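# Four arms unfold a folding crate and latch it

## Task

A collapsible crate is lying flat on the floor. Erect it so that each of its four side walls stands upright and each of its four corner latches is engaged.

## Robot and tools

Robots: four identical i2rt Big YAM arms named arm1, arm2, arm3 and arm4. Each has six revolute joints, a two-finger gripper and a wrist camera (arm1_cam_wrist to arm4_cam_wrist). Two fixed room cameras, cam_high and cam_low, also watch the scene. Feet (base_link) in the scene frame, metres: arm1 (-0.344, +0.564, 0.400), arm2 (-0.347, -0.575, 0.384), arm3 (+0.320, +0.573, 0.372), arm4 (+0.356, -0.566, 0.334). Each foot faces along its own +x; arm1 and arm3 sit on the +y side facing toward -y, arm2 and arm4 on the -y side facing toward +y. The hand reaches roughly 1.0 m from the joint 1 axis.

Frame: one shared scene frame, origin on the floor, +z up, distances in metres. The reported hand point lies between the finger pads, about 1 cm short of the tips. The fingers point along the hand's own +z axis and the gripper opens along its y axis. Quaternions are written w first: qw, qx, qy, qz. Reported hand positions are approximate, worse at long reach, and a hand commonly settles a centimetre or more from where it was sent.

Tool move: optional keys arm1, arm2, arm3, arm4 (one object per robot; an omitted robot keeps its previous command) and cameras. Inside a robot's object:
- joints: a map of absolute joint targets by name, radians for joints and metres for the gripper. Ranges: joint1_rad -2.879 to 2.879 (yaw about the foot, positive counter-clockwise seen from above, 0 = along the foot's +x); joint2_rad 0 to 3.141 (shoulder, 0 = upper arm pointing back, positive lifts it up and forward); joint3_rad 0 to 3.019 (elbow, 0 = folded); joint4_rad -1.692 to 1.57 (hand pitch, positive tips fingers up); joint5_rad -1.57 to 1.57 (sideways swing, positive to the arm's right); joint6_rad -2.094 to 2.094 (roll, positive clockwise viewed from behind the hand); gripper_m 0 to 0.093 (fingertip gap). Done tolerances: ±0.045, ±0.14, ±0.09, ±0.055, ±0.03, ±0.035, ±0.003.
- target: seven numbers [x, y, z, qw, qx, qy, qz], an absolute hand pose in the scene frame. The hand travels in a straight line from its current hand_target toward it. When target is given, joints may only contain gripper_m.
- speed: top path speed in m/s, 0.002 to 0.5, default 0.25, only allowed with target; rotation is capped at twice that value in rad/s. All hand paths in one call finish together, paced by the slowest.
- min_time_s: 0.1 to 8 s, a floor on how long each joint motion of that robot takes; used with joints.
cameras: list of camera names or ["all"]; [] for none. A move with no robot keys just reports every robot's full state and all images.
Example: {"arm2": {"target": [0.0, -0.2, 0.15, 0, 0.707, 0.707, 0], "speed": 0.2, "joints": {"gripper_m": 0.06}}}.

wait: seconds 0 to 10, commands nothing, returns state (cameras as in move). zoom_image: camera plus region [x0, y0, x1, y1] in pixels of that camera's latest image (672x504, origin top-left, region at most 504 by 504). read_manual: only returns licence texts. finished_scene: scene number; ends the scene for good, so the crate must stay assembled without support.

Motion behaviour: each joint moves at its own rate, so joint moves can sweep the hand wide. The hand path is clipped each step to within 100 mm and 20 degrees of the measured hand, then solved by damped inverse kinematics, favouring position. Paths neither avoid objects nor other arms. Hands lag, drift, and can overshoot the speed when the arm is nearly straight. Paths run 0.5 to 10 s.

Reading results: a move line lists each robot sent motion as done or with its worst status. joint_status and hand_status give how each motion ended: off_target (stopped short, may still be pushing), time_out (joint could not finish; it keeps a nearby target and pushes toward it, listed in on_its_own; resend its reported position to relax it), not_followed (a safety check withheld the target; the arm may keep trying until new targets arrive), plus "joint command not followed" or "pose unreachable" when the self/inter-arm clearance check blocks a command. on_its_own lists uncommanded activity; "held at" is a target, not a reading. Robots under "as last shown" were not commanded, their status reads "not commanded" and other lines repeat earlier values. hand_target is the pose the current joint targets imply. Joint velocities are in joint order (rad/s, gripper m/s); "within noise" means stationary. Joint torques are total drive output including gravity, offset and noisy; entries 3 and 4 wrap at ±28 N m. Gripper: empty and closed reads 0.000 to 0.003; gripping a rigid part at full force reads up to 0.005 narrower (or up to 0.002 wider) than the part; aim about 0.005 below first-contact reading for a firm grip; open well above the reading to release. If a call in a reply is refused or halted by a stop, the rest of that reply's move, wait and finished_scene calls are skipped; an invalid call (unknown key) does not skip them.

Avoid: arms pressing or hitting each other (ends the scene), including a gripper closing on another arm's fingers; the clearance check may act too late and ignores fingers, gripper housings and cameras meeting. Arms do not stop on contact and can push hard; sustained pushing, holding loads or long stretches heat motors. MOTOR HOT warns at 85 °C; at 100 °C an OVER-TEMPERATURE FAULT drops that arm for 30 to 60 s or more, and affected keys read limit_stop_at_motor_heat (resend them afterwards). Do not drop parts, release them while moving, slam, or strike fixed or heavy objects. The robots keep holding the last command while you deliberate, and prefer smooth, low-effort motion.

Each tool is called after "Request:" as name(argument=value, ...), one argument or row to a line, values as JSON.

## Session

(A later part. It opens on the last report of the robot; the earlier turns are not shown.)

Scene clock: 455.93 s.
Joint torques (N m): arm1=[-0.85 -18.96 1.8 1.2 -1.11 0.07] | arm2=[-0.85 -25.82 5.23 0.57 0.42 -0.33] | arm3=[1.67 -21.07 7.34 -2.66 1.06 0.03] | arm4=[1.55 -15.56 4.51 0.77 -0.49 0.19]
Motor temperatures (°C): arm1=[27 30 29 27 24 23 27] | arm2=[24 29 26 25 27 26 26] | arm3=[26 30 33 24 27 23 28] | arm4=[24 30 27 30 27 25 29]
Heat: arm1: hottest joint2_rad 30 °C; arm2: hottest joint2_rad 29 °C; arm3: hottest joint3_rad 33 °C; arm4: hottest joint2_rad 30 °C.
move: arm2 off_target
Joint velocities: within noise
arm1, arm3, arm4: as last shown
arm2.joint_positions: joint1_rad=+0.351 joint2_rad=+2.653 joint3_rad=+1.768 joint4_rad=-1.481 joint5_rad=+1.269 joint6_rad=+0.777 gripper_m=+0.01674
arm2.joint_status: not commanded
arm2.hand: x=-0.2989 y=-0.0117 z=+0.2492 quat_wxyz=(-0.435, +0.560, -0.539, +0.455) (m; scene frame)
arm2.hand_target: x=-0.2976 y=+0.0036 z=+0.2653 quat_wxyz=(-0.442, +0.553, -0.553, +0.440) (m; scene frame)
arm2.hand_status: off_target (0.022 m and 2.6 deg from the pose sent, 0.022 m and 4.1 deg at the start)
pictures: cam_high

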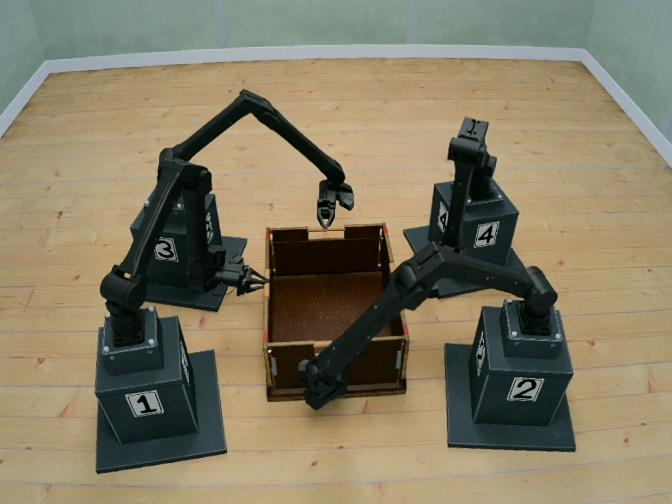

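Request:
move(
  arm2={"target": [-0.2700, 0.0045, 0.2660, -0.4183, 0.5701, -0.5701, 0.4183], "speed": 0.04},
  cameras=["cam_high"],
)

Request:
zoom_image(
  camera="cam_high",
  region=[255, 320, 305, 390],
)

Request:
zoom_image(
  camera="cam_high",
  region=[375, 320, 425, 390],
)

Scene clock: 459.30 s.
Joint torques (N m): arm1=[-0.5 -18.02 1.63 1.33 -1.09 0.03] | arm2=[-4.42 -25.05 5.44 0.73 0.42 -0.41] | arm3=[1.55 -20.72 7.25 -2.58 1.06 0.02] | arm4=[1.55 -15.5 4.51 0.77 -0.49 0.19]
Motor temperatures (°C): arm1=[27 30 29 27 24 23 27] | arm2=[24 30 26 25 27 26 26] | arm3=[26 30 33 24 27 23 28] | arm4=[24 30 27 30 27 25 29]
Heat: arm1: hottest joint2_rad 30 °C; arm2: hottest joint2_rad 30 °C; arm3: hottest joint3_rad 33 °C; arm4: hottest joint2_rad 30 °C.
move: arm2 off_target
Joint velocities: within noise
arm1, arm3, arm4: as last shown
arm2.joint_positions: joint1_rad=+0.345 joint2_rad=+2.562 joint3_rad=+1.645 joint4_rad=-1.194 joint5_rad=+1.234 joint6_rad=+0.525 gripper_m=+0.01674
arm2.joint_status: not commanded
arm2.hand: x=-0.2974 y=-0.0122 z=+0.2494 quat_wxyz=(-0.421, +0.586, -0.546, +0.426) (m; scene frame)
arm2.hand_target: x=-0.2729 y=+0.0034 z=+0.2661 quat_wxyz=(-0.420, +0.570, -0.569, +0.418) (m; scene frame)
arm2.hand_status: off_target (0.036 m and 3.5 deg from the pose sent, 0.037 m and 6.0 deg at the start)
pictures: cam_high

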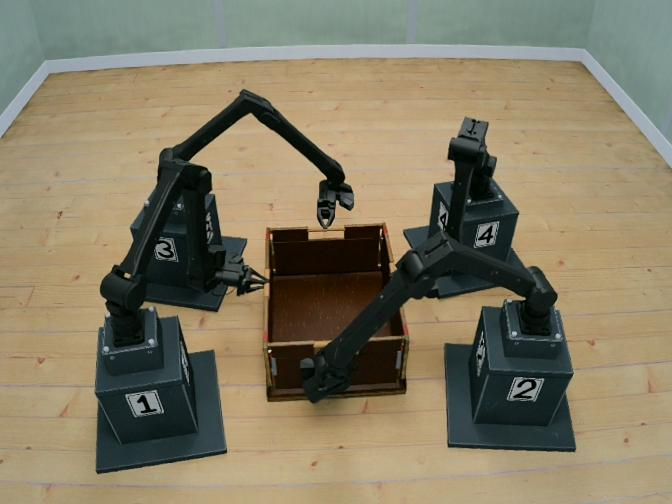

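Scaled by 7.200 from the camera's 672x504 image, which has a finer 960x720 frame.

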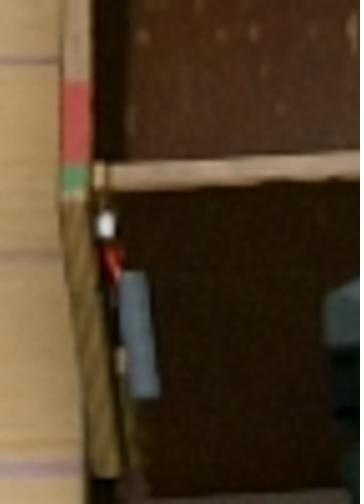

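Scaled by 7.200 from the camera's 672x504 image, which has a finer 960x720 frame.

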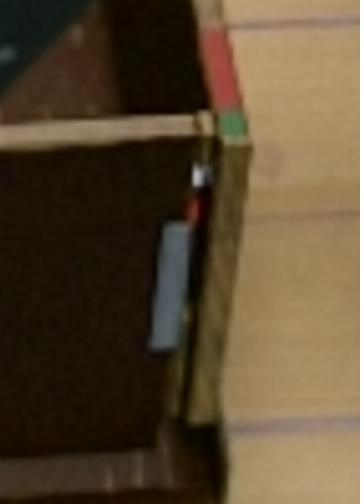

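Request:
move(
  arm2={"target": [-0.2970, 0.0045, 0.2640, -0.4400, 0.5535, -0.5535, 0.4400], "speed": 0.04},
  arm3={"target": [0.2450, -0.0175, 0.2790, -0.3851, 0.5930, 0.5930, -0.3851], "speed": 0.04},
  cameras=["cam_low", "cam_high"],
)

Request:
move(
  arm3={"target": [0.2250, -0.0175, 0.2800, -0.3747, 0.5996, 0.5996, -0.3747], "speed": 0.04},
  cameras=["cam_low", "cam_high"],
)

Request:
zoom_image(
  camera="cam_high",
  region=[250, 215, 420, 405],
)

Scene clock: 462.87 s.
Joint torques (N m): arm1=[-0.56 -18.84 1.66 1.13 -1.06 0.09] | arm2=[-0.5 -23.47 6.83 -1.44 1.37 0.14] | arm3=[-1.67 -22.77 5.03 0.57 0.56 -0.73] | arm4=[1.55 -15.5 4.51 0.79 -0.49 0.19]
Motor temperatures (°C): arm1=[27 30 29 27 24 23 27] | arm2=[24 30 26 25 27 26 26] | arm3=[26 30 32 24 27 23 28] | arm4=[24 30 27 30 27 25 29]
Heat: arm1: hottest joint2_rad 30 °C; arm2: hottest joint2_rad 30 °C; arm3: hottest joint3_rad 32 °C; arm4: hottest joint2_rad 30 °C.
move: arm2 off_target; arm3 off_target
Joint velocities: within noise
arm1, arm4: as last shown
arm2.joint_positions: joint1_rad=+0.348 joint2_rad=+2.630 joint3_rad=+1.745 joint4_rad=-1.420 joint5_rad=+1.245 joint6_rad=+0.720 gripper_m=+0.01674
arm2.joint_status: not commanded
arm2.hand: x=-0.2985 y=-0.0121 z=+0.2493 quat_wxyz=(-0.425, +0.564, -0.548, +0.448) (m; scene frame)
arm2.hand_target: x=-0.2978 y=+0.0043 z=+0.2630 quat_wxyz=(-0.439, +0.556, -0.552, +0.440) (m; scene frame)
arm2.hand_status: off_target (0.022 m and 2.3 deg from the pose sent, 0.022 m and 4.7 deg at the start)
arm3.joint_positions: joint1_rad=+0.379 joint2_rad=+2.480 joint3_rad=+1.630 joint4_rad=-1.126 joint5_rad=+1.138 joint6_rad=+0.438 gripper_m=+0.01593
arm3.joint_status: not commanded
arm3.hand: x=+0.2549 y=-0.0015 z=+0.2591 quat_wxyz=(+0.395, -0.593, -0.585, +0.387) (m; scene frame)
arm3.hand_target: x=+0.2501 y=-0.0163 z=+0.2794 quat_wxyz=(+0.389, -0.589, -0.595, +0.384) (m; scene frame)
arm3.hand_status: off_target (0.027 m and 1.5 deg from the pose sent, 0.028 m and 4.0 deg at the start)
pictures: cam_high, cam_low

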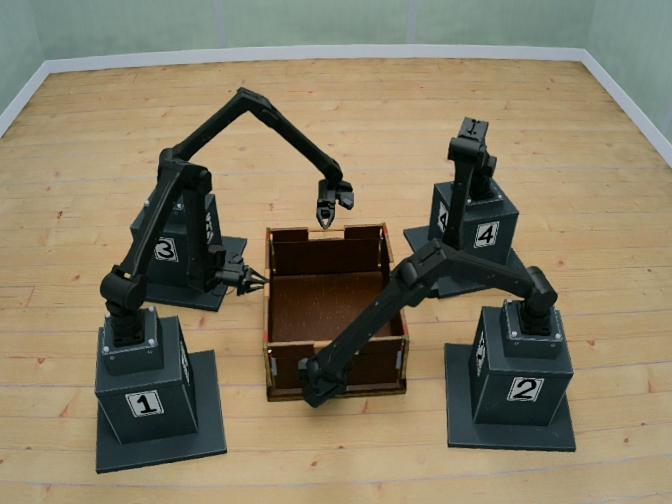

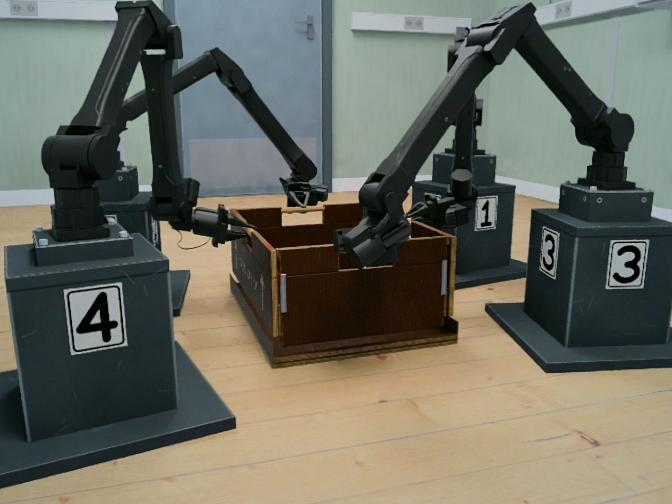

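Scene clock: 464.33 s.
Joint torques (N m): arm1=[-0.67 -18.43 1.68 1.32 -1.08 0.08] | arm2=[-0.56 -23.77 6.78 -1.33 1.37 0.17] | arm3=[-4.95 -22.71 5.12 1.09 0.69 -0.74] | arm4=[1.55 -15.5 4.52 0.79 -0.49 0.19]
Motor temperatures (°C): arm1=[27 30 29 27 24 23 27] | arm2=[24 30 26 25 28 26 26] | arm3=[26 30 32 24 27 23 28] | arm4=[24 30 27 30 27 25 29]
Heat: arm1: hottest joint2_rad 30 °C; arm2: hottest joint2_rad 30 °C; arm3: hottest joint3_rad 32 °C; arm4: hottest joint2_rad 30 °C.
move: arm3 off_target
Joint velocities: within noise
arm1, arm4: as last shown
arm2.joint_positions: joint1_rad=+0.348 joint2_rad=+2.630 joint3_rad=+1.746 joint4_rad=-1.420 joint5_rad=+1.245 joint6_rad=+0.720 gripper_m=+0.01674
arm2.joint_status: not commanded
arm2.hand: x=-0.2986 y=-0.0115 z=+0.2495 quat_wxyz=(-0.426, +0.564, -0.548, +0.447) (m; scene frame)
arm2.hand_target: x=-0.2979 y=+0.0048 z=+0.2633 quat_wxyz=(-0.440, +0.556, -0.552, +0.439) (m; scene frame)
arm2.hand_status: not commanded
arm3.joint_positions: joint1_rad=+0.374 joint2_rad=+2.443 joint3_rad=+1.579 joint4_rad=-1.018 joint5_rad=+1.111 joint6_rad=+0.342 gripper_m=+0.01593
arm3.joint_status: not commanded
arm3.hand: x=+0.2544 y=-0.0016 z=+0.2591 quat_wxyz=(+0.378, -0.594, -0.600, +0.380) (m; scene frame)
arm3.hand_target: x=+0.2264 y=-0.0160 z=+0.2796 quat_wxyz=(+0.377, -0.600, -0.598, +0.374) (m; scene frame)
arm3.hand_status: off_target (0.039 m and 1.0 deg from the pose sent, 0.040 m and 3.3 deg at the start)
pictures: cam_high, cam_low

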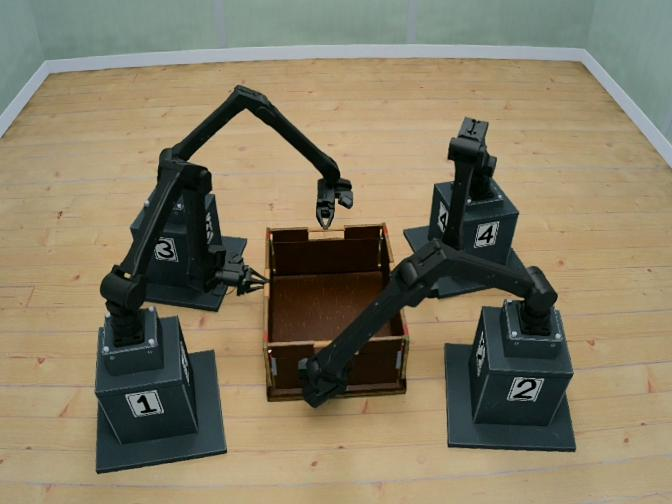

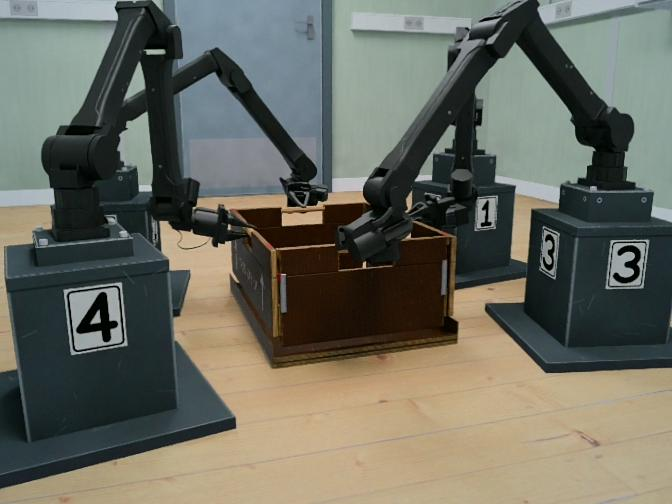

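Scaled by 2.653 from the camera's 672x504 image, which has a finer 960x720 frame.

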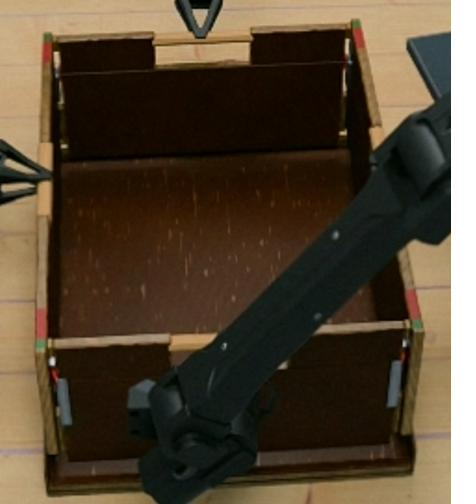

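Request:
move(
  arm3={"target": [0.2575, -0.0170, 0.2780, -0.3851, 0.5930, 0.5930, -0.3851], "speed": 0.05},
  arm1={"target": [-0.0100, 0.2010, 0.2430, 0, 0, 0.7790, -0.6270], "speed": 0.05},
  arm4={"target": [-0.0270, -0.2060, 0.2405, -0.6250, 0.7806, 0, 0], "speed": 0.05},
  cameras=[],
)

Request:
move(
  arm1={"joints": {"gripper_m": 0.024}},
  arm4={"joints": {"gripper_m": 0.024}},
  cameras=["cam_high", "cam_low"],
)

Request:
zoom_image(
  camera="cam_high",
  region=[250, 215, 420, 405],
)

Request:
zoom_image(
  camera="cam_low",
  region=[220, 190, 470, 370],
)

Scene clock: 471.33 s.
Joint torques (N m): arm1=[1.2 -17.44 1.22 2.18 -0.25 0.07] | arm2=[-0.56 -23.82 6.76 -1.33 1.37 0.17] | arm3=[-0.03 -20.6 7.3 -2 1.27 0.02] | arm4=[2.73 -14.56 3.75 2.4 -0.08 -0.03]
Motor temperatures (°C): arm1=[27 30 29 27 24 23 27] | arm2=[24 30 26 25 28 26 26] | arm3=[26 29 32 24 27 24 28] | arm4=[24 30 27 30 27 25 29]
Heat: arm1: hottest joint2_rad 30 °C; arm2: hottest joint2_rad 30 °C; arm3: hottest joint3_rad 32 °C; arm4: hottest joint2_rad 30 °C.
move: arm1 off_target; arm3 off_target; arm4 off_target
Joint velocities: within noise
arm1.joint_positions: joint1_rad=+0.852 joint2_rad=+2.534 joint3_rad=+0.804 joint4_rad=+1.281 joint5_rad=+1.022 joint6_rad=-1.190 gripper_m=+0.01690
arm1.joint_status: not commanded
arm1.hand: x=-0.0256 y=+0.2014 z=+0.2421 quat_wxyz=(+0.015, -0.006, -0.781, +0.624) (m; scene frame)
arm1.hand_target: x=-0.0100 y=+0.2010 z=+0.2432 quat_wxyz=(+0.000, +0.000, -0.779, +0.627) (m; scene frame)
arm1.hand_status: off_target (0.016 m and 1.9 deg from the pose sent, 0.015 m and 1.9 deg at the start)
arm2: as last shown
arm3.joint_positions: joint1_rad=+0.374 joint2_rad=+2.453 joint3_rad=+1.601 joint4_rad=-1.064 joint5_rad=+1.111 joint6_rad=+0.391 gripper_m=+0.01593
arm3.joint_status: not commanded
arm3.hand: x=+0.2544 y=-0.0017 z=+0.2599 quat_wxyz=(+0.381, -0.601, -0.591, +0.381) (m; scene frame)
arm3.hand_target: x=+0.2573 y=-0.0182 z=+0.2781 quat_wxyz=(+0.380, -0.596, -0.592, +0.388) (m; scene frame)
arm3.hand_status: off_target (0.024 m and 1.1 deg from the pose sent, 0.025 m and 1.3 deg at the start)
arm4.joint_positions: joint1_rad=+0.890 joint2_rad=+2.312 joint3_rad=+0.820 joint4_rad=+1.002 joint5_rad=+1.070 joint6_rad=-1.133 gripper_m=+0.01658
arm4.joint_status: not commanded
arm4.hand: x=-0.0167 y=-0.2037 z=+0.2432 quat_wxyz=(-0.622, +0.783, -0.009, +0.007) (m; scene frame)
arm4.hand_target: x=-0.0269 y=-0.2061 z=+0.2404 quat_wxyz=(-0.625, +0.781, +0.000, +0.000) (m; scene frame)
arm4.hand_status: off_target (0.011 m and 1.4 deg from the pose sent, 0.011 m and 1.4 deg at the start)
pictures: none
No camera images: "cameras" was empty.

Scene clock: 472.17 s.
Joint torques (N m): arm1=[0.38 -17.9 -0.02 2.37 0.28 0.1] | arm2=[-0.56 -23.71 6.78 -1.32 1.37 0.17] | arm3=[-0.44 -20.72 7.61 -1.96 1.27 0.04] | arm4=[2.37 -14.62 3.52 2.13 0.04 -0.01]
Motor temperatures (°C): arm1=[27 30 29 27 24 23 27] | arm2=[24 30 26 25 28 26 26] | arm3=[26 29 32 24 27 23 28] | arm4=[24 30 27 30 27 25 29]
Heat: arm1: hottest joint2_rad 30 °C; arm2: hottest joint2_rad 30 °C; arm3: hottest joint3_rad 32 °C; arm4: hottest joint2_rad 30 °C.
move: arm1 done; arm4 done
Joint velocities: within noise
arm1.joint_positions: joint1_rad=+0.867 joint2_rad=+2.534 joint3_rad=+0.822 joint4_rad=+1.281 joint5_rad=+1.002 joint6_rad=-1.199 gripper_m=+0.02397
arm1.joint_status: all done
arm1.hand: x=-0.0097 y=+0.2026 z=+0.2424 quat_wxyz=(+0.000, +0.004, -0.781, +0.625) (m; scene frame)
arm1.hand_target: x=-0.0050 y=+0.2043 z=+0.2428 quat_wxyz=(-0.003, +0.009, -0.780, +0.626) (m; scene frame)
arm1.hand_status: not commanded
arm2.joint_positions: joint1_rad=+0.348 joint2_rad=+2.630 joint3_rad=+1.746 joint4_rad=-1.420 joint5_rad=+1.245 joint6_rad=+0.722 gripper_m=+0.01674
arm2.joint_status: not commanded
arm2.hand: x=-0.2986 y=-0.0115 z=+0.2495 quat_wxyz=(-0.426, +0.564, -0.549, +0.447) (m; scene frame)
arm2.hand_target: x=-0.2979 y=+0.0048 z=+0.2633 quat_wxyz=(-0.440, +0.555, -0.553, +0.439) (m; scene frame)
arm2.hand_status: not commanded
arm3: as last shown
arm4.joint_positions: joint1_rad=+0.906 joint2_rad=+2.312 joint3_rad=+0.825 joint4_rad=+1.009 joint5_rad=+1.057 joint6_rad=-1.144 gripper_m=+0.02396
arm4.joint_status: all done
arm4.hand: x=-0.0265 y=-0.2084 z=+0.2442 quat_wxyz=(-0.622, +0.783, +0.001, -0.003) (m; scene frame)
arm4.hand_target: x=-0.0321 y=-0.2095 z=+0.2403 quat_wxyz=(-0.624, +0.782, +0.009, -0.004) (m; scene frame)
arm4.hand_status: not commanded
pictures: cam_high, cam_low

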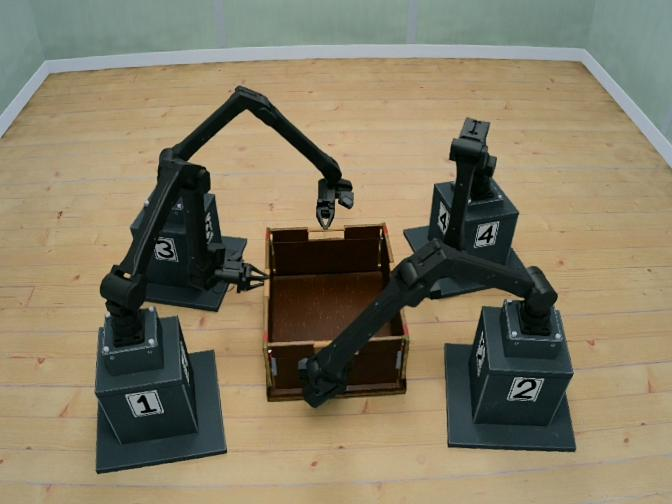

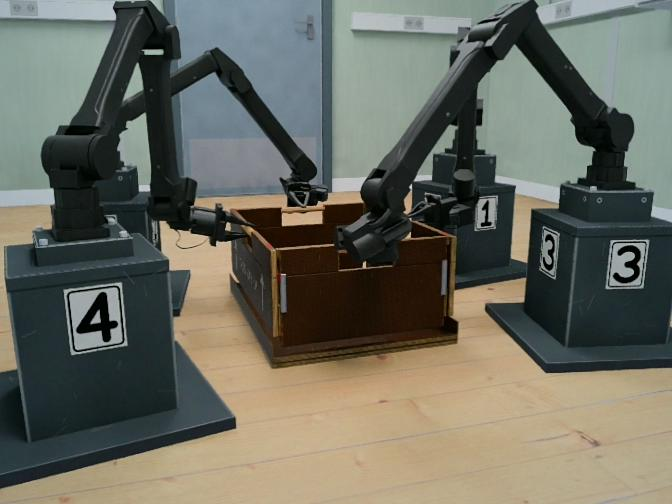

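Scaled by 2.653 from the camera's 672x504 image, which has a finer 960x720 frame.

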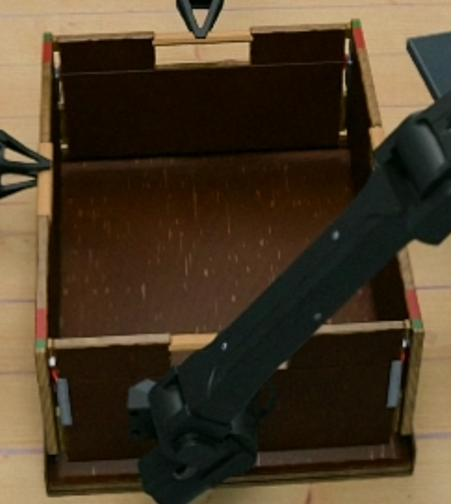

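Scaled by 2.016 from the camera's 672x504 image, which has a finer 960x720 frame.

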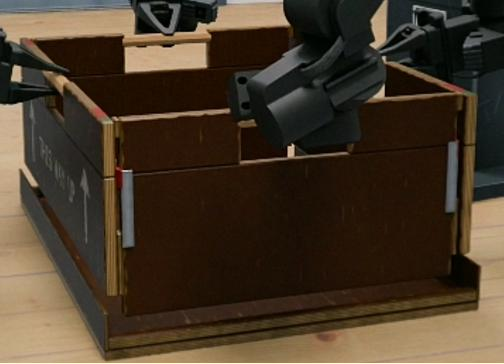

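Request:
move(
  arm3={"target": [0.2300, -0.0175, 0.2790, -0.3800, 0.5963, 0.5963, -0.3800], "speed": 0.05},
  cameras=[],
)

Request:
move(
  arm3={"target": [0.2575, -0.0170, 0.2780, -0.3851, 0.5930, 0.5930, -0.3851], "speed": 0.05},
  arm2={"target": [-0.2700, 0.0045, 0.2650, -0.4300, 0.5613, -0.5613, 0.4300], "speed": 0.05},
  cameras=["cam_high"],
)

Scene clock: 476.93 s.
Joint torques (N m): arm1=[0.44 -18.37 0.1 2.28 0.25 0.09] | arm2=[-0.62 -23.82 6.78 -1.35 1.37 0.17] | arm3=[-4.01 -21.89 5.14 0.83 1.19 -0.68] | arm4=[2.26 -14.62 3.52 2.13 0.04 -0.01]
Motor temperatures (°C): arm1=[27 30 29 27 24 23 27] | arm2=[24 29 27 25 28 26 26] | arm3=[26 29 32 24 27 23 28] | arm4=[24 30 27 30 27 25 29]
Heat: arm1: hottest joint2_rad 30 °C; arm2: hottest joint2_rad 29 °C; arm3: hottest joint3_rad 32 °C; arm4: hottest joint2_rad 30 °C.
move: arm3 off_target
Joint velocities: within noise
arm1, arm2: as last shown
arm3.joint_positions: joint1_rad=+0.374 joint2_rad=+2.453 joint3_rad=+1.598 joint4_rad=-1.057 joint5_rad=+1.112 joint6_rad=+0.372 gripper_m=+0.01593
arm3.joint_status: not commanded
arm3.hand: x=+0.2543 y=-0.0016 z=+0.2592 quat_wxyz=(+0.383, -0.596, -0.596, +0.379) (m; scene frame)
arm3.hand_target: x=+0.2305 y=-0.0148 z=+0.2792 quat_wxyz=(+0.386, -0.595, -0.595, +0.377) (m; scene frame)
arm3.hand_status: off_target (0.035 m and 0.4 deg from the pose sent, 0.035 m and 0.8 deg at the start)
arm4.joint_positions: joint1_rad=+0.896 joint2_rad=+2.312 joint3_rad=+0.825 joint4_rad=+1.009 joint5_rad=+1.057 joint6_rad=-1.144 gripper_m=+0.02396
arm4.joint_status: not commanded
arm4.hand: x=-0.0232 y=-0.2049 z=+0.2442 quat_wxyz=(-0.622, +0.783, -0.002, +0.000) (m; scene frame)
arm4.hand_target: x=-0.0288 y=-0.2059 z=+0.2403 quat_wxyz=(-0.624, +0.782, +0.005, -0.001) (m; scene frame)
arm4.hand_status: not commanded
pictures: none
No camera images: "cameras" was empty.

Scene clock: 478.43 s.
Joint torques (N m): arm1=[0.5 -18.43 0.14 2.22 0.27 0.05] | arm2=[-4.84 -24.64 5.22 0.49 1.13 -0.28] | arm3=[-0.5 -20.19 7.57 -1.87 1.16 0.02] | arm4=[2.26 -14.68 3.54 2.13 0.04 -0.01]
Motor temperatures (°C): arm1=[27 30 29 27 24 23 27] | arm2=[24 30 27 25 28 26 26] | arm3=[26 29 32 24 27 23 28] | arm4=[24 30 27 30 27 25 29]
Heat: arm1: hottest joint2_rad 30 °C; arm2: hottest joint2_rad 30 °C; arm3: hottest joint3_rad 32 °C; arm4: hottest joint2_rad 30 °C.
move: arm2 off_target; arm3 off_target
Joint velocities: within noise
arm1, arm4: as last shown
arm2.joint_positions: joint1_rad=+0.346 joint2_rad=+2.590 joint3_rad=+1.680 joint4_rad=-1.275 joint5_rad=+1.251 joint6_rad=+0.597 gripper_m=+0.01674
arm2.joint_status: not commanded
arm2.hand: x=-0.2973 y=-0.0121 z=+0.2489 quat_wxyz=(-0.427, +0.578, -0.543, +0.435) (m; scene frame)
arm2.hand_target: x=-0.2696 y=+0.0020 z=+0.2658 quat_wxyz=(-0.430, +0.559, -0.562, +0.432) (m; scene frame)
arm2.hand_status: off_target (0.036 m and 2.9 deg from the pose sent, 0.036 m and 2.5 deg at the start)
arm3.joint_positions: joint1_rad=+0.374 joint2_rad=+2.453 joint3_rad=+1.601 joint4_rad=-1.066 joint5_rad=+1.112 joint6_rad=+0.391 gripper_m=+0.01593
arm3.joint_status: not commanded
arm3.hand: x=+0.2543 y=-0.0016 z=+0.2602 quat_wxyz=(+0.381, -0.600, -0.591, +0.381) (m; scene frame)
arm3.hand_target: x=+0.2573 y=-0.0180 z=+0.2782 quat_wxyz=(+0.381, -0.595, -0.592, +0.388) (m; scene frame)
arm3.hand_status: off_target (0.024 m and 1.0 deg from the pose sent, 0.025 m and 0.9 deg at the start)
pictures: cam_high

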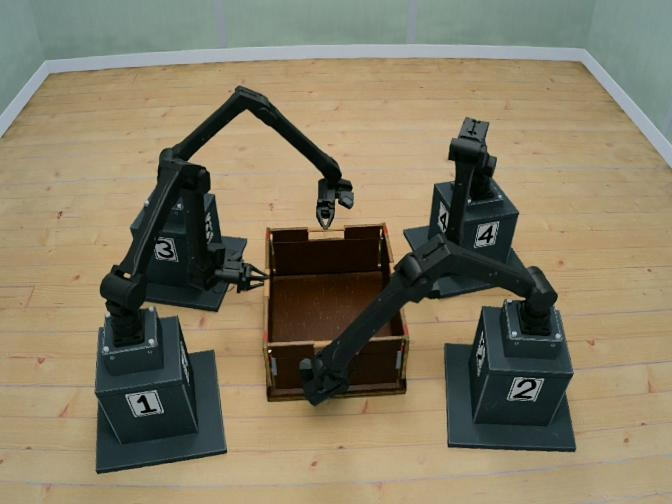

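Request:
move(
  arm2={"target": [-0.2970, 0.0045, 0.2640, -0.4350, 0.5575, -0.5575, 0.4350], "speed": 0.05},
  arm1={"joints": {"gripper_m": 0.045}},
  arm4={"joints": {"gripper_m": 0.045}},
  cameras=[],
)

Request:
move(
  arm1={"target": [-0.0060, 0.3100, 0.2750, 0, 0, 0.7790, -0.6270], "speed": 0.12},
  arm4={"target": [-0.0280, -0.3100, 0.2750, -0.6250, 0.7806, 0, 0], "speed": 0.12},
  cameras=["all"],
)

Scene clock: 482.70 s.
Joint torques (N m): arm1=[0.73 -17.96 0.06 2.19 0.3 0.08] | arm2=[-0.62 -23.65 7.05 -1.22 0.91 0.19] | arm3=[-0.38 -20.37 7.61 -1.99 1.18 0.03] | arm4=[2.2 -14.68 3.54 2.13 0.05 -0.01]
Motor temperatures (°C): arm1=[27 30 29 27 24 23 27] | arm2=[24 30 26 25 28 26 26] | arm3=[26 30 32 24 27 23 28] | arm4=[24 30 27 30 27 25 29]
Heat: arm1: hottest joint2_rad 30 °C; arm2: hottest joint2_rad 30 °C; arm3: hottest joint3_rad 32 °C; arm4: hottest joint2_rad 30 °C.
move: arm1 done; arm2 off_target; arm4 done
Joint velocities: within noise
arm1.joint_positions: joint1_rad=+0.867 joint2_rad=+2.534 joint3_rad=+0.822 joint4_rad=+1.281 joint5_rad=+1.002 joint6_rad=-1.199 gripper_m=+0.04494
arm1.joint_status: all done
arm1.hand: x=-0.0097 y=+0.2026 z=+0.2424 quat_wxyz=(+0.000, +0.004, -0.781, +0.625) (m; scene frame)
arm1.hand_target: x=-0.0050 y=+0.2043 z=+0.2428 quat_wxyz=(-0.003, +0.009, -0.780, +0.626) (m; scene frame)
arm1.hand_status: not commanded
arm2.joint_positions: joint1_rad=+0.346 joint2_rad=+2.616 joint3_rad=+1.726 joint4_rad=-1.377 joint5_rad=+1.243 joint6_rad=+0.685 gripper_m=+0.01674
arm2.joint_status: not commanded
arm2.hand: x=-0.2978 y=-0.0117 z=+0.2497 quat_wxyz=(-0.425, +0.567, -0.549, +0.443) (m; scene frame)
arm2.hand_target: x=-0.2972 y=+0.0048 z=+0.2638 quat_wxyz=(-0.435, +0.559, -0.557, +0.434) (m; scene frame)
arm2.hand_status: off_target (0.022 m and 2.1 deg from the pose sent, 0.022 m and 3.0 deg at the start)
arm3: as last shown
arm4.joint_positions: joint1_rad=+0.896 joint2_rad=+2.312 joint3_rad=+0.825 joint4_rad=+1.009 joint5_rad=+1.057 joint6_rad=-1.144 gripper_m=+0.04492
arm4.joint_status: all done
arm4.hand: x=-0.0232 y=-0.2049 z=+0.2442 quat_wxyz=(-0.622, +0.783, -0.002, +0.000) (m; scene frame)
arm4.hand_target: x=-0.0288 y=-0.2059 z=+0.2403 quat_wxyz=(-0.624, +0.782, +0.005, -0.001) (m; scene frame)
arm4.hand_status: not commanded
pictures: none
No camera images: "cameras" was empty.

Scene clock: 485.00 s.
Joint torques (N m): arm1=[0.56 -17.14 -0.62 1.39 0.69 0.29] | arm2=[-0.62 -23.88 6.9 -1.25 0.9 0.14] | arm3=[-0.73 -19.84 7.54 -1.98 1.17 0.05] | arm4=[2.26 -15.21 2.77 0.58 0.41 0.39]
Motor temperatures (°C): arm1=[27 30 29 27 24 23 27] | arm2=[24 30 27 25 28 26 26] | arm3=[26 30 32 24 27 23 28] | arm4=[24 30 27 30 27 25 29]
Heat: arm1: hottest joint2_rad 30 °C; arm2: hottest joint2_rad 30 °C; arm3: hottest joint3_rad 32 °C; arm4: hottest joint2_rad 30 °C.
move: arm1 done; arm4 done
Joint velocities: within noise
arm1.joint_positions: joint1_rad=+1.136 joint2_rad=+2.393 joint3_rad=+0.683 joint4_rad=+0.969 joint5_rad=+1.240 joint6_rad=-0.871 gripper_m=+0.04494
arm1.joint_status: not commanded
arm1.hand: x=-0.0093 y=+0.3074 z=+0.2714 quat_wxyz=(+0.007, +0.006, -0.779, +0.627) (m; scene frame)
arm1.hand_target: x=-0.0068 y=+0.3094 z=+0.2753 quat_wxyz=(+0.001, +0.002, -0.778, +0.628) (m; scene frame)
arm1.hand_status: done (0.006 m and 1.1 deg from the pose sent, 0.112 m and 0.6 deg at the start)
arm2.joint_positions: joint1_rad=+0.346 joint2_rad=+2.616 joint3_rad=+1.726 joint4_rad=-1.378 joint5_rad=+1.243 joint6_rad=+0.685 gripper_m=+0.01674
arm2.joint_status: not commanded
arm2.hand: x=-0.2977 y=-0.0119 z=+0.2498 quat_wxyz=(-0.425, +0.568, -0.548, +0.443) (m; scene frame)
arm2.hand_target: x=-0.2971 y=+0.0046 z=+0.2639 quat_wxyz=(-0.435, +0.559, -0.557, +0.434) (m; scene frame)
arm2.hand_status: not commanded
arm3: as last shown
arm4.joint_positions: joint1_rad=+1.139 joint2_rad=+2.160 joint3_rad=+0.725 joint4_rad=+0.650 joint5_rad=+1.260 joint6_rad=-0.831 gripper_m=+0.04492
arm4.joint_status: not commanded
arm4.hand: x=-0.0268 y=-0.3085 z=+0.2734 quat_wxyz=(-0.626, +0.780, +0.007, +0.007) (m; scene frame)
arm4.hand_target: x=-0.0288 y=-0.3100 z=+0.2759 quat_wxyz=(-0.627, +0.779, +0.001, +0.000) (m; scene frame)
arm4.hand_status: done (0.002 m and 1.1 deg from the pose sent, 0.110 m and 0.5 deg at the start)
pictures: arm1_cam_wrist, arm2_cam_wrist, arm3_cam_wrist, arm4_cam_wrist, cam_high, cam_low

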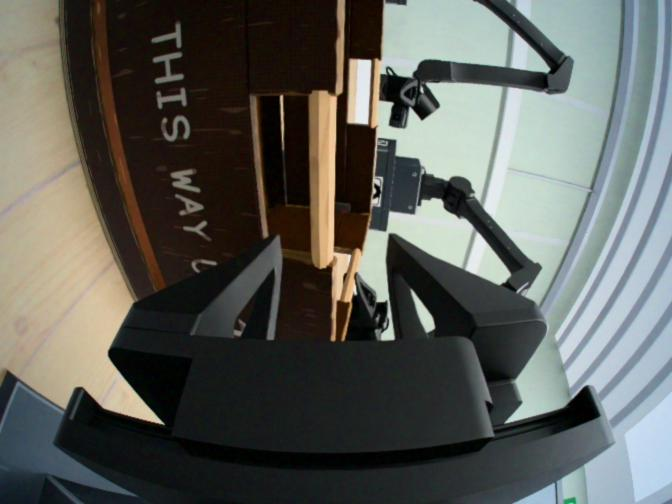

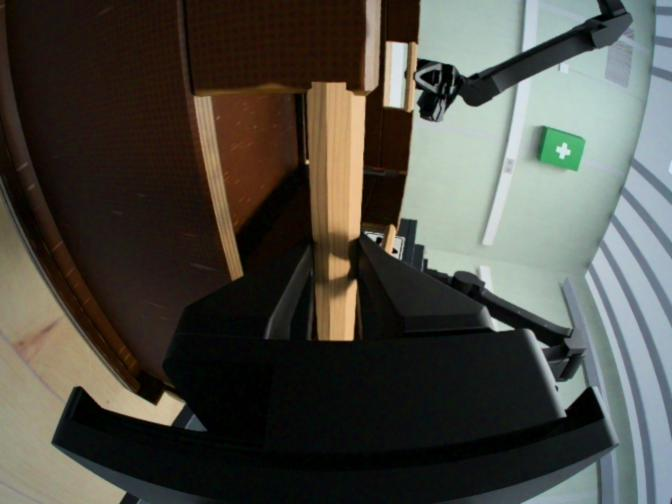

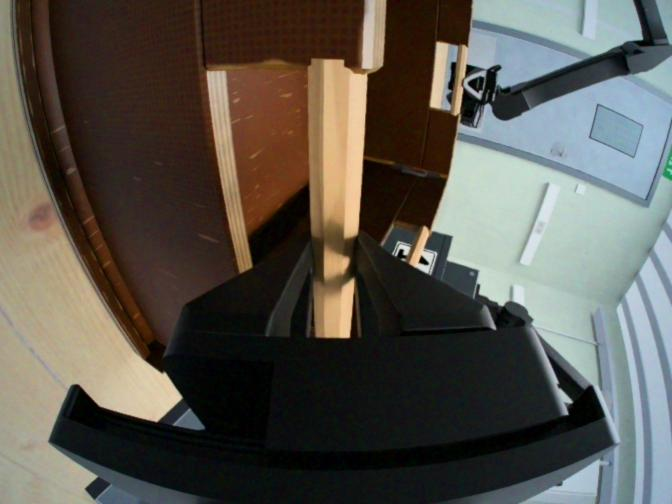

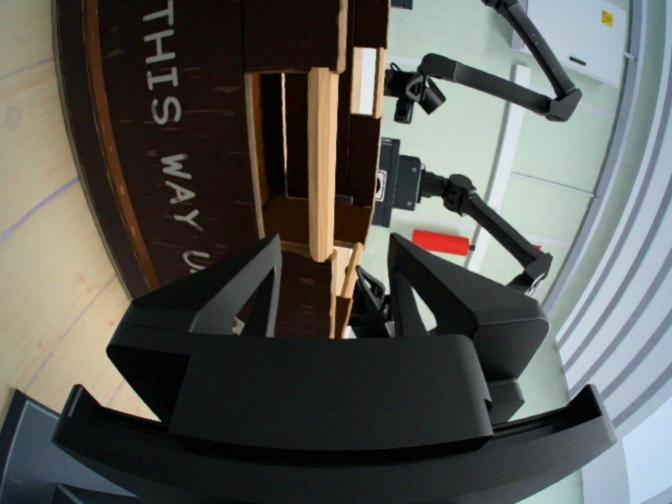

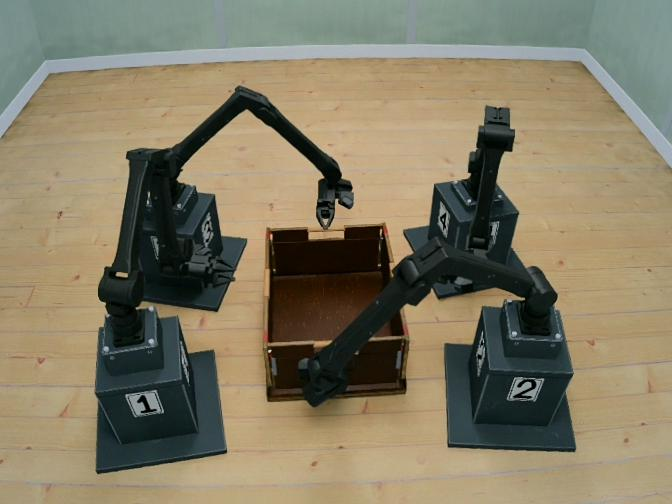

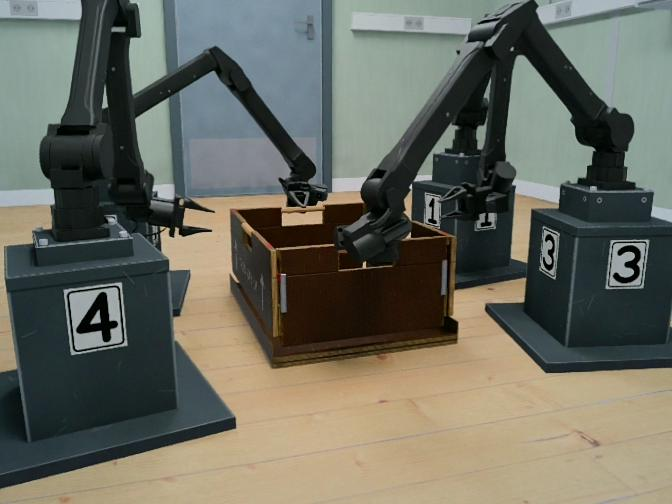

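Request:
zoom_image(
  camera="cam_high",
  region=[255, 320, 305, 400],
)

Request:
zoom_image(
  camera="cam_high",
  region=[370, 310, 420, 400],
)

Request:
zoom_image(
  camera="cam_high",
  region=[355, 215, 405, 265],
)

Request:
zoom_image(
  camera="cam_high",
  region=[255, 215, 305, 265],
)

Request:
zoom_image(
  camera="cam_low",
  region=[225, 200, 325, 370],
)

Request:
zoom_image(
  camera="cam_low",
  region=[410, 210, 480, 300],
)

Request:
zoom_image(
  camera="arm3_cam_wrist",
  region=[350, 110, 470, 230],
)

Request:
zoom_image(
  camera="arm2_cam_wrist",
  region=[350, 110, 430, 230],
)

Scaled by 6.300 from the camera's 672x504 image, which has a finer 960x720 frame.

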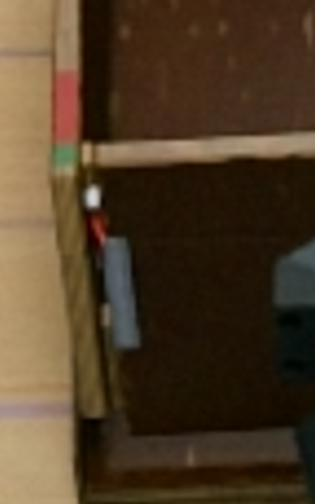

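Scaled by 5.600 from the camera's 672x504 image, which has a finer 960x720 frame.

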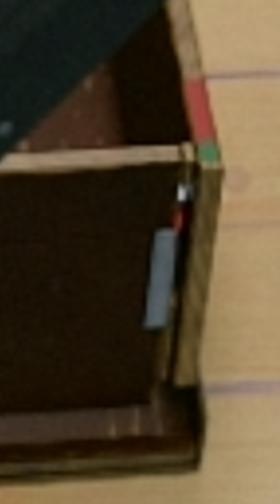

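Scaled by 10.080 from the camera's 672x504 image, which has a finer 960x720 frame.

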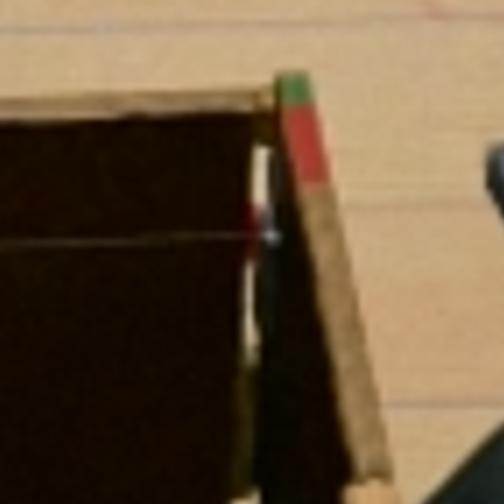

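Scaled by 10.080 from the camera's 672x504 image, which has a finer 960x720 frame.

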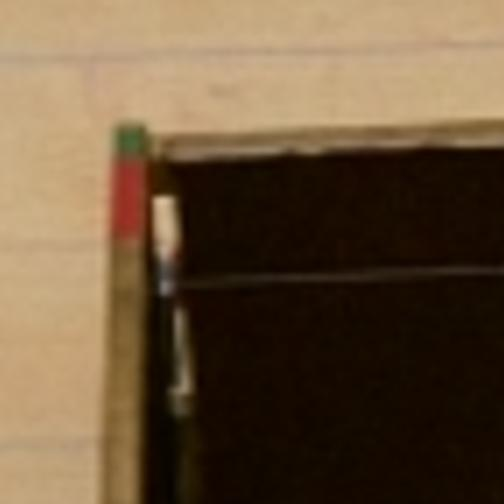

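Scaled by 2.965 from the camera's 672x504 image, which has a finer 960x720 frame.

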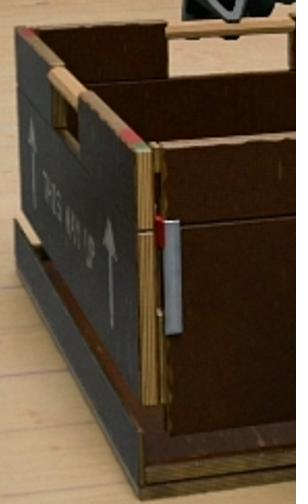

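Scaled by 5.600 from the camera's 672x504 image, which has a finer 960x720 frame.

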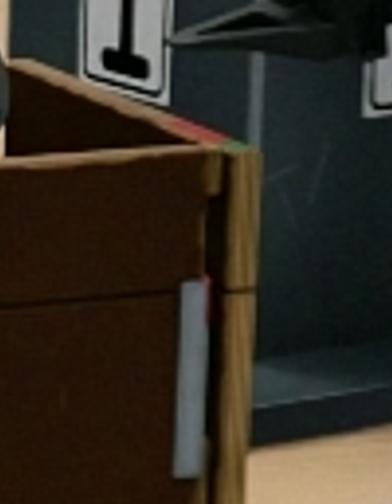

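Scaled by 4.200 from the camera's 672x504 image, which has a finer 960x720 frame.

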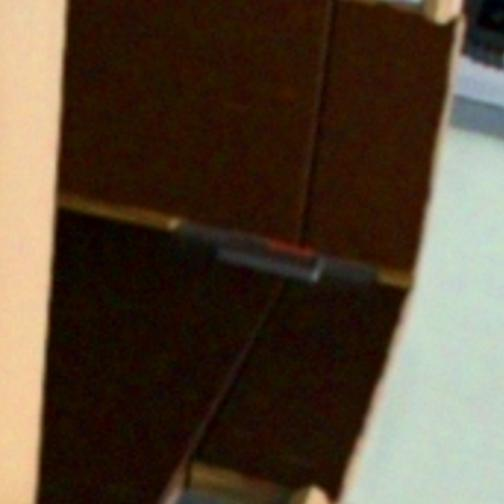

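Scaled by 4.200 from the camera's 672x504 image, which has a finer 960x720 frame.

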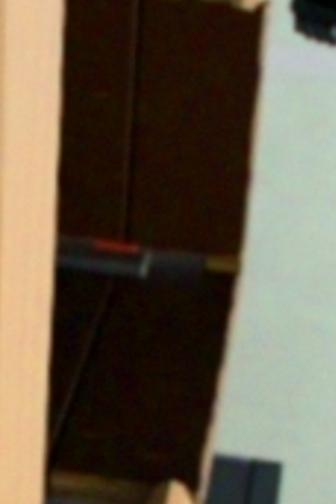

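Request:
move(
  arm2={"joints": {"gripper_m": 0.024}},
  arm3={"joints": {"gripper_m": 0.024}},
  cameras=["cam_high", "cam_low", "arm2_cam_wrist", "arm3_cam_wrist"],
)

Scene clock: 492.70 s.
Joint torques (N m): arm1=[0.5 -17.73 -0.59 1.25 0.66 0.25] | arm2=[-0.67 -24 6.35 -1.01 0.87 0.13] | arm3=[-0.56 -20.37 7.36 -1.28 1.19 0.04] | arm4=[2.08 -15.09 2.78 0.62 0.41 0.41]
Motor temperatures (°C): arm1=[27 31 29 27 24 23 26] | arm2=[24 30 27 25 28 26 26] | arm3=[26 30 32 24 28 23 28] | arm4=[24 30 27 30 27 25 28]
Heat: arm1: hottest joint2_rad 31 °C; arm2: hottest joint2_rad 30 °C; arm3: hottest joint3_rad 32 °C; arm4: hottest joint2_rad 30 °C.
move: arm2 done; arm3 done
Joint velocities: within noise
arm1: as last shown
arm1.hand_target: x=-0.0068 y=+0.3094 z=+0.2754 quat_wxyz=(+0.001, +0.002, -0.778, +0.628) (m; scene frame)
arm2.joint_positions: joint1_rad=+0.345 joint2_rad=+2.616 joint3_rad=+1.736 joint4_rad=-1.384 joint5_rad=+1.245 joint6_rad=+0.685 gripper_m=+0.02388
arm2.joint_status: all done
arm2.hand: x=-0.2975 y=-0.0088 z=+0.2520 quat_wxyz=(-0.426, +0.567, -0.549, +0.443) (m; scene frame)
arm2.hand_target: x=-0.2963 y=+0.0050 z=+0.2642 quat_wxyz=(-0.435, +0.558, -0.557, +0.434) (m; scene frame)
arm2.hand_status: not commanded
arm3.joint_positions: joint1_rad=+0.373 joint2_rad=+2.455 joint3_rad=+1.607 joint4_rad=-1.081 joint5_rad=+1.112 joint6_rad=+0.381 gripper_m=+0.02392
arm3.joint_status: all done
arm3.hand: x=+0.2534 y=-0.0016 z=+0.2615 quat_wxyz=(+0.387, -0.595, -0.595, +0.376) (m; scene frame)
arm3.hand_target: x=+0.2564 y=-0.0178 z=+0.2775 quat_wxyz=(+0.383, -0.593, -0.594, +0.385) (m; scene frame)
arm3.hand_status: not commanded
arm4.joint_positions: joint1_rad=+1.136 joint2_rad=+2.160 joint3_rad=+0.725 joint4_rad=+0.650 joint5_rad=+1.260 joint6_rad=-0.829 gripper_m=+0.04492
arm4.joint_status: not commanded
arm4.hand: x=-0.0261 y=-0.3073 z=+0.2734 quat_wxyz=(-0.626, +0.780, +0.006, +0.007) (m; scene frame)
arm4.hand_target: x=-0.0280 y=-0.3088 z=+0.2759 quat_wxyz=(-0.627, +0.779, +0.000, +0.001) (m; scene frame)
arm4.hand_status: not commanded
pictures: arm2_cam_wrist, arm3_cam_wrist, cam_high, cam_low

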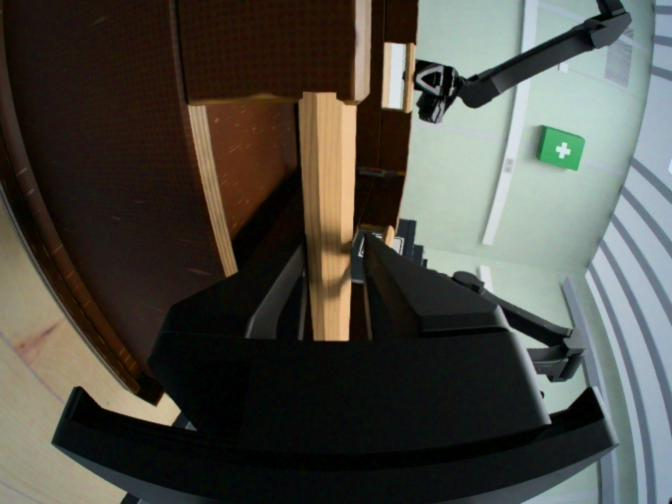

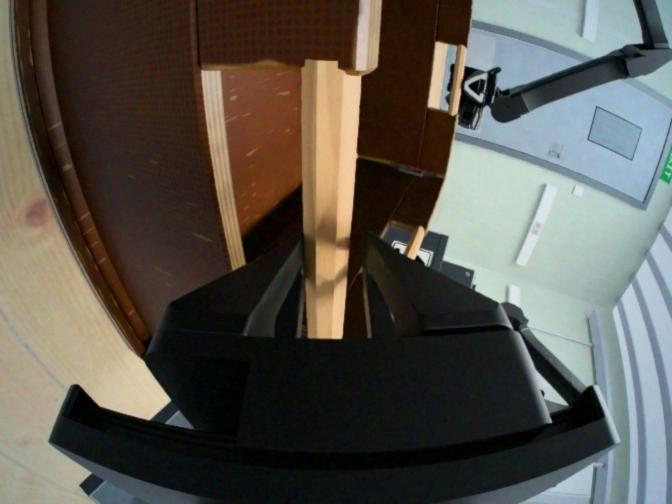

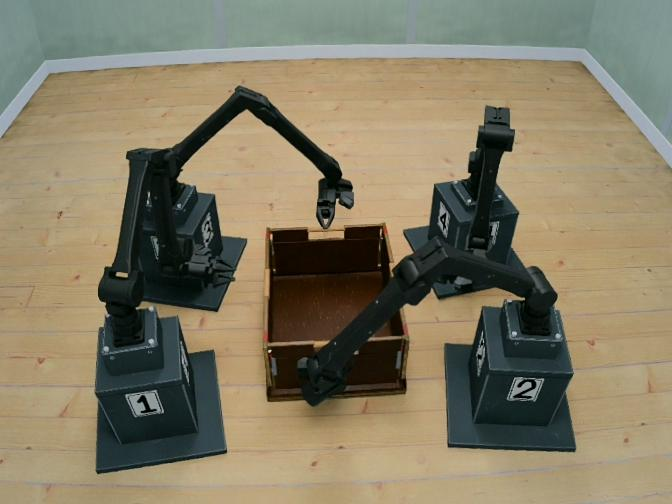

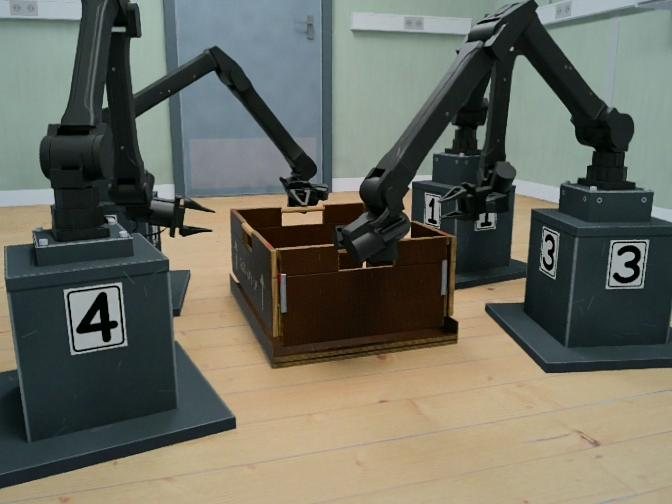

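Request:
move(
  arm2={"joints": {"gripper_m": 0.045}},
  arm3={"joints": {"gripper_m": 0.045}},
  cameras=[],
)

Request:
move(
  arm2={"target": [-0.385, 0.005, 0.307, -0.435, 0.558, -0.557, 0.434], "speed": 0.1},
  arm3={"target": [0.345, -0.018, 0.320, -0.384, 0.593, 0.594, -0.384], "speed": 0.1},
  cameras=["cam_high", "cam_low"],
)

Scene clock: 503.07 s.
Joint torques (N m): arm1=[-0.03 -17.26 -0.69 1.26 0.68 0.31] | arm2=[-0.67 -24 6.13 -1.02 0.74 0.13] | arm3=[-0.56 -20.72 6.87 -0.87 0.8 0.01] | arm4=[2.14 -15.09 2.77 0.61 0.41 0.42]
Motor temperatures (°C): arm1=[27 31 29 27 24 23 26] | arm2=[23 30 27 25 28 26 26] | arm3=[26 31 32 24 28 23 28] | arm4=[24 29 27 30 27 25 28]
Heat: arm1: hottest joint2_rad 31 °C; arm2: hottest joint2_rad 30 °C; arm3: hottest joint3_rad 32 °C; arm4: hottest joint4_rad 30 °C.
move: arm2 done; arm3 done
Joint velocities: within noise
arm1, arm4: as last shown
arm2.joint_positions: joint1_rad=+0.345 joint2_rad=+2.616 joint3_rad=+1.739 joint4_rad=-1.384 joint5_rad=+1.248 joint6_rad=+0.685 gripper_m=+0.04478
arm2.joint_status: all done
arm2.hand: x=-0.2976 y=-0.0073 z=+0.2529 quat_wxyz=(-0.428, +0.566, -0.549, +0.442) (m; scene frame)
arm2.hand_target: x=-0.2963 y=+0.0048 z=+0.2641 quat_wxyz=(-0.435, +0.558, -0.557, +0.434) (m; scene frame)
arm2.hand_status: not commanded
arm3.joint_positions: joint1_rad=+0.365 joint2_rad=+2.453 joint3_rad=+1.612 joint4_rad=-1.093 joint5_rad=+1.121 joint6_rad=+0.381 gripper_m=+0.04479
arm3.joint_status: all done
arm3.hand: x=+0.2485 y=-0.0022 z=+0.2652 quat_wxyz=(+0.392, -0.594, -0.593, +0.377) (m; scene frame)
arm3.hand_target: x=+0.2518 y=-0.0171 z=+0.2781 quat_wxyz=(+0.384, -0.595, -0.592, +0.384) (m; scene frame)
arm3.hand_status: not commanded
pictures: none
No camera images: "cameras" was empty.

Scene clock: 505.03 s.
Joint torques (N m): arm1=[0.32 -17.73 -0.68 1.35 0.67 0.29] | arm2=[-0.26 -25.64 6.56 -1.32 0.28 0.18] | arm3=[-0.56 -20.01 7.72 -1.25 0.42 0.28] | arm4=[2.08 -15.09 2.77 0.61 0.41 0.42]
Motor temperatures (°C): arm1=[27 31 29 27 24 23 26] | arm2=[23 30 27 25 28 26 26] | arm3=[26 31 32 24 28 23 28] | arm4=[24 29 27 30 27 25 28]
Heat: arm1: hottest joint2_rad 31 °C; arm2: hottest joint2_rad 30 °C; arm3: hottest joint3_rad 32 °C; arm4: hottest joint4_rad 30 °C.
move: arm2 off_target; arm3 off_target
Joint velocities: within noise
arm1, arm4: as last shown
arm2.joint_positions: joint1_rad=+0.475 joint2_rad=+2.616 joint3_rad=+1.841 joint4_rad=-1.688 joint5_rad=+1.159 joint6_rad=+0.893 gripper_m=+0.04487
arm2.joint_status: not commanded
arm2.hand: x=-0.3769 y=-0.0082 z=+0.2888 quat_wxyz=(-0.427, +0.573, -0.545, +0.439) (m; scene frame)
arm2.hand_target: x=-0.3826 y=+0.0045 z=+0.3068 quat_wxyz=(-0.434, +0.566, -0.558, +0.424) (m; scene frame)
arm2.hand_status: off_target (0.024 m and 2.5 deg from the pose sent, 0.104 m and 1.8 deg at the start; a joint's target at an end of its range on 33 of 59 steps)
arm3.joint_positions: joint1_rad=+0.509 joint2_rad=+2.453 joint3_rad=+1.763 joint4_rad=-1.482 joint5_rad=+1.068 joint6_rad=+0.638 gripper_m=+0.04488
arm3.joint_status: not commanded
arm3.hand: x=+0.3371 y=-0.0095 z=+0.3168 quat_wxyz=(+0.394, -0.586, -0.597, +0.381) (m; scene frame)
arm3.hand_target: x=+0.3444 y=-0.0191 z=+0.3203 quat_wxyz=(+0.384, -0.593, -0.594, +0.385) (m; scene frame)
arm3.hand_status: off_target (0.012 m and 1.5 deg from the pose sent, 0.112 m and 1.3 deg at the start)
pictures: cam_high, cam_low

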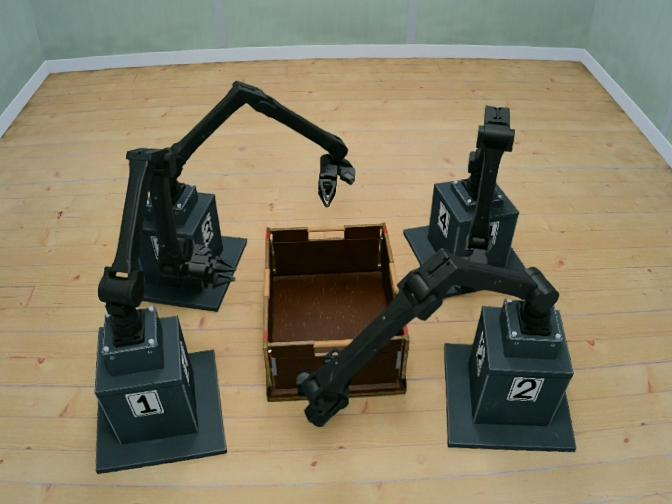

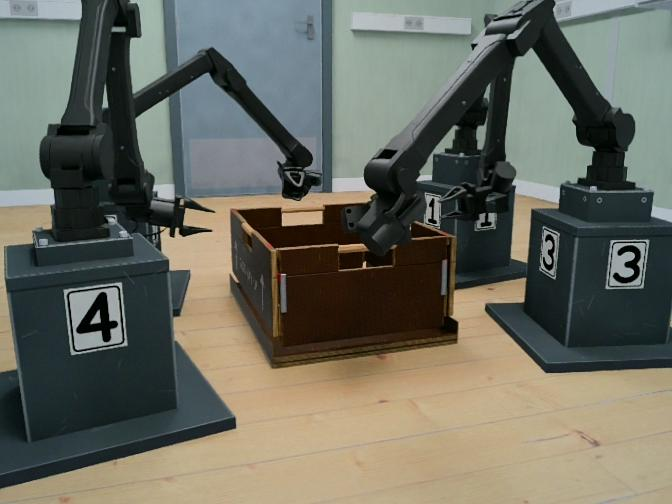

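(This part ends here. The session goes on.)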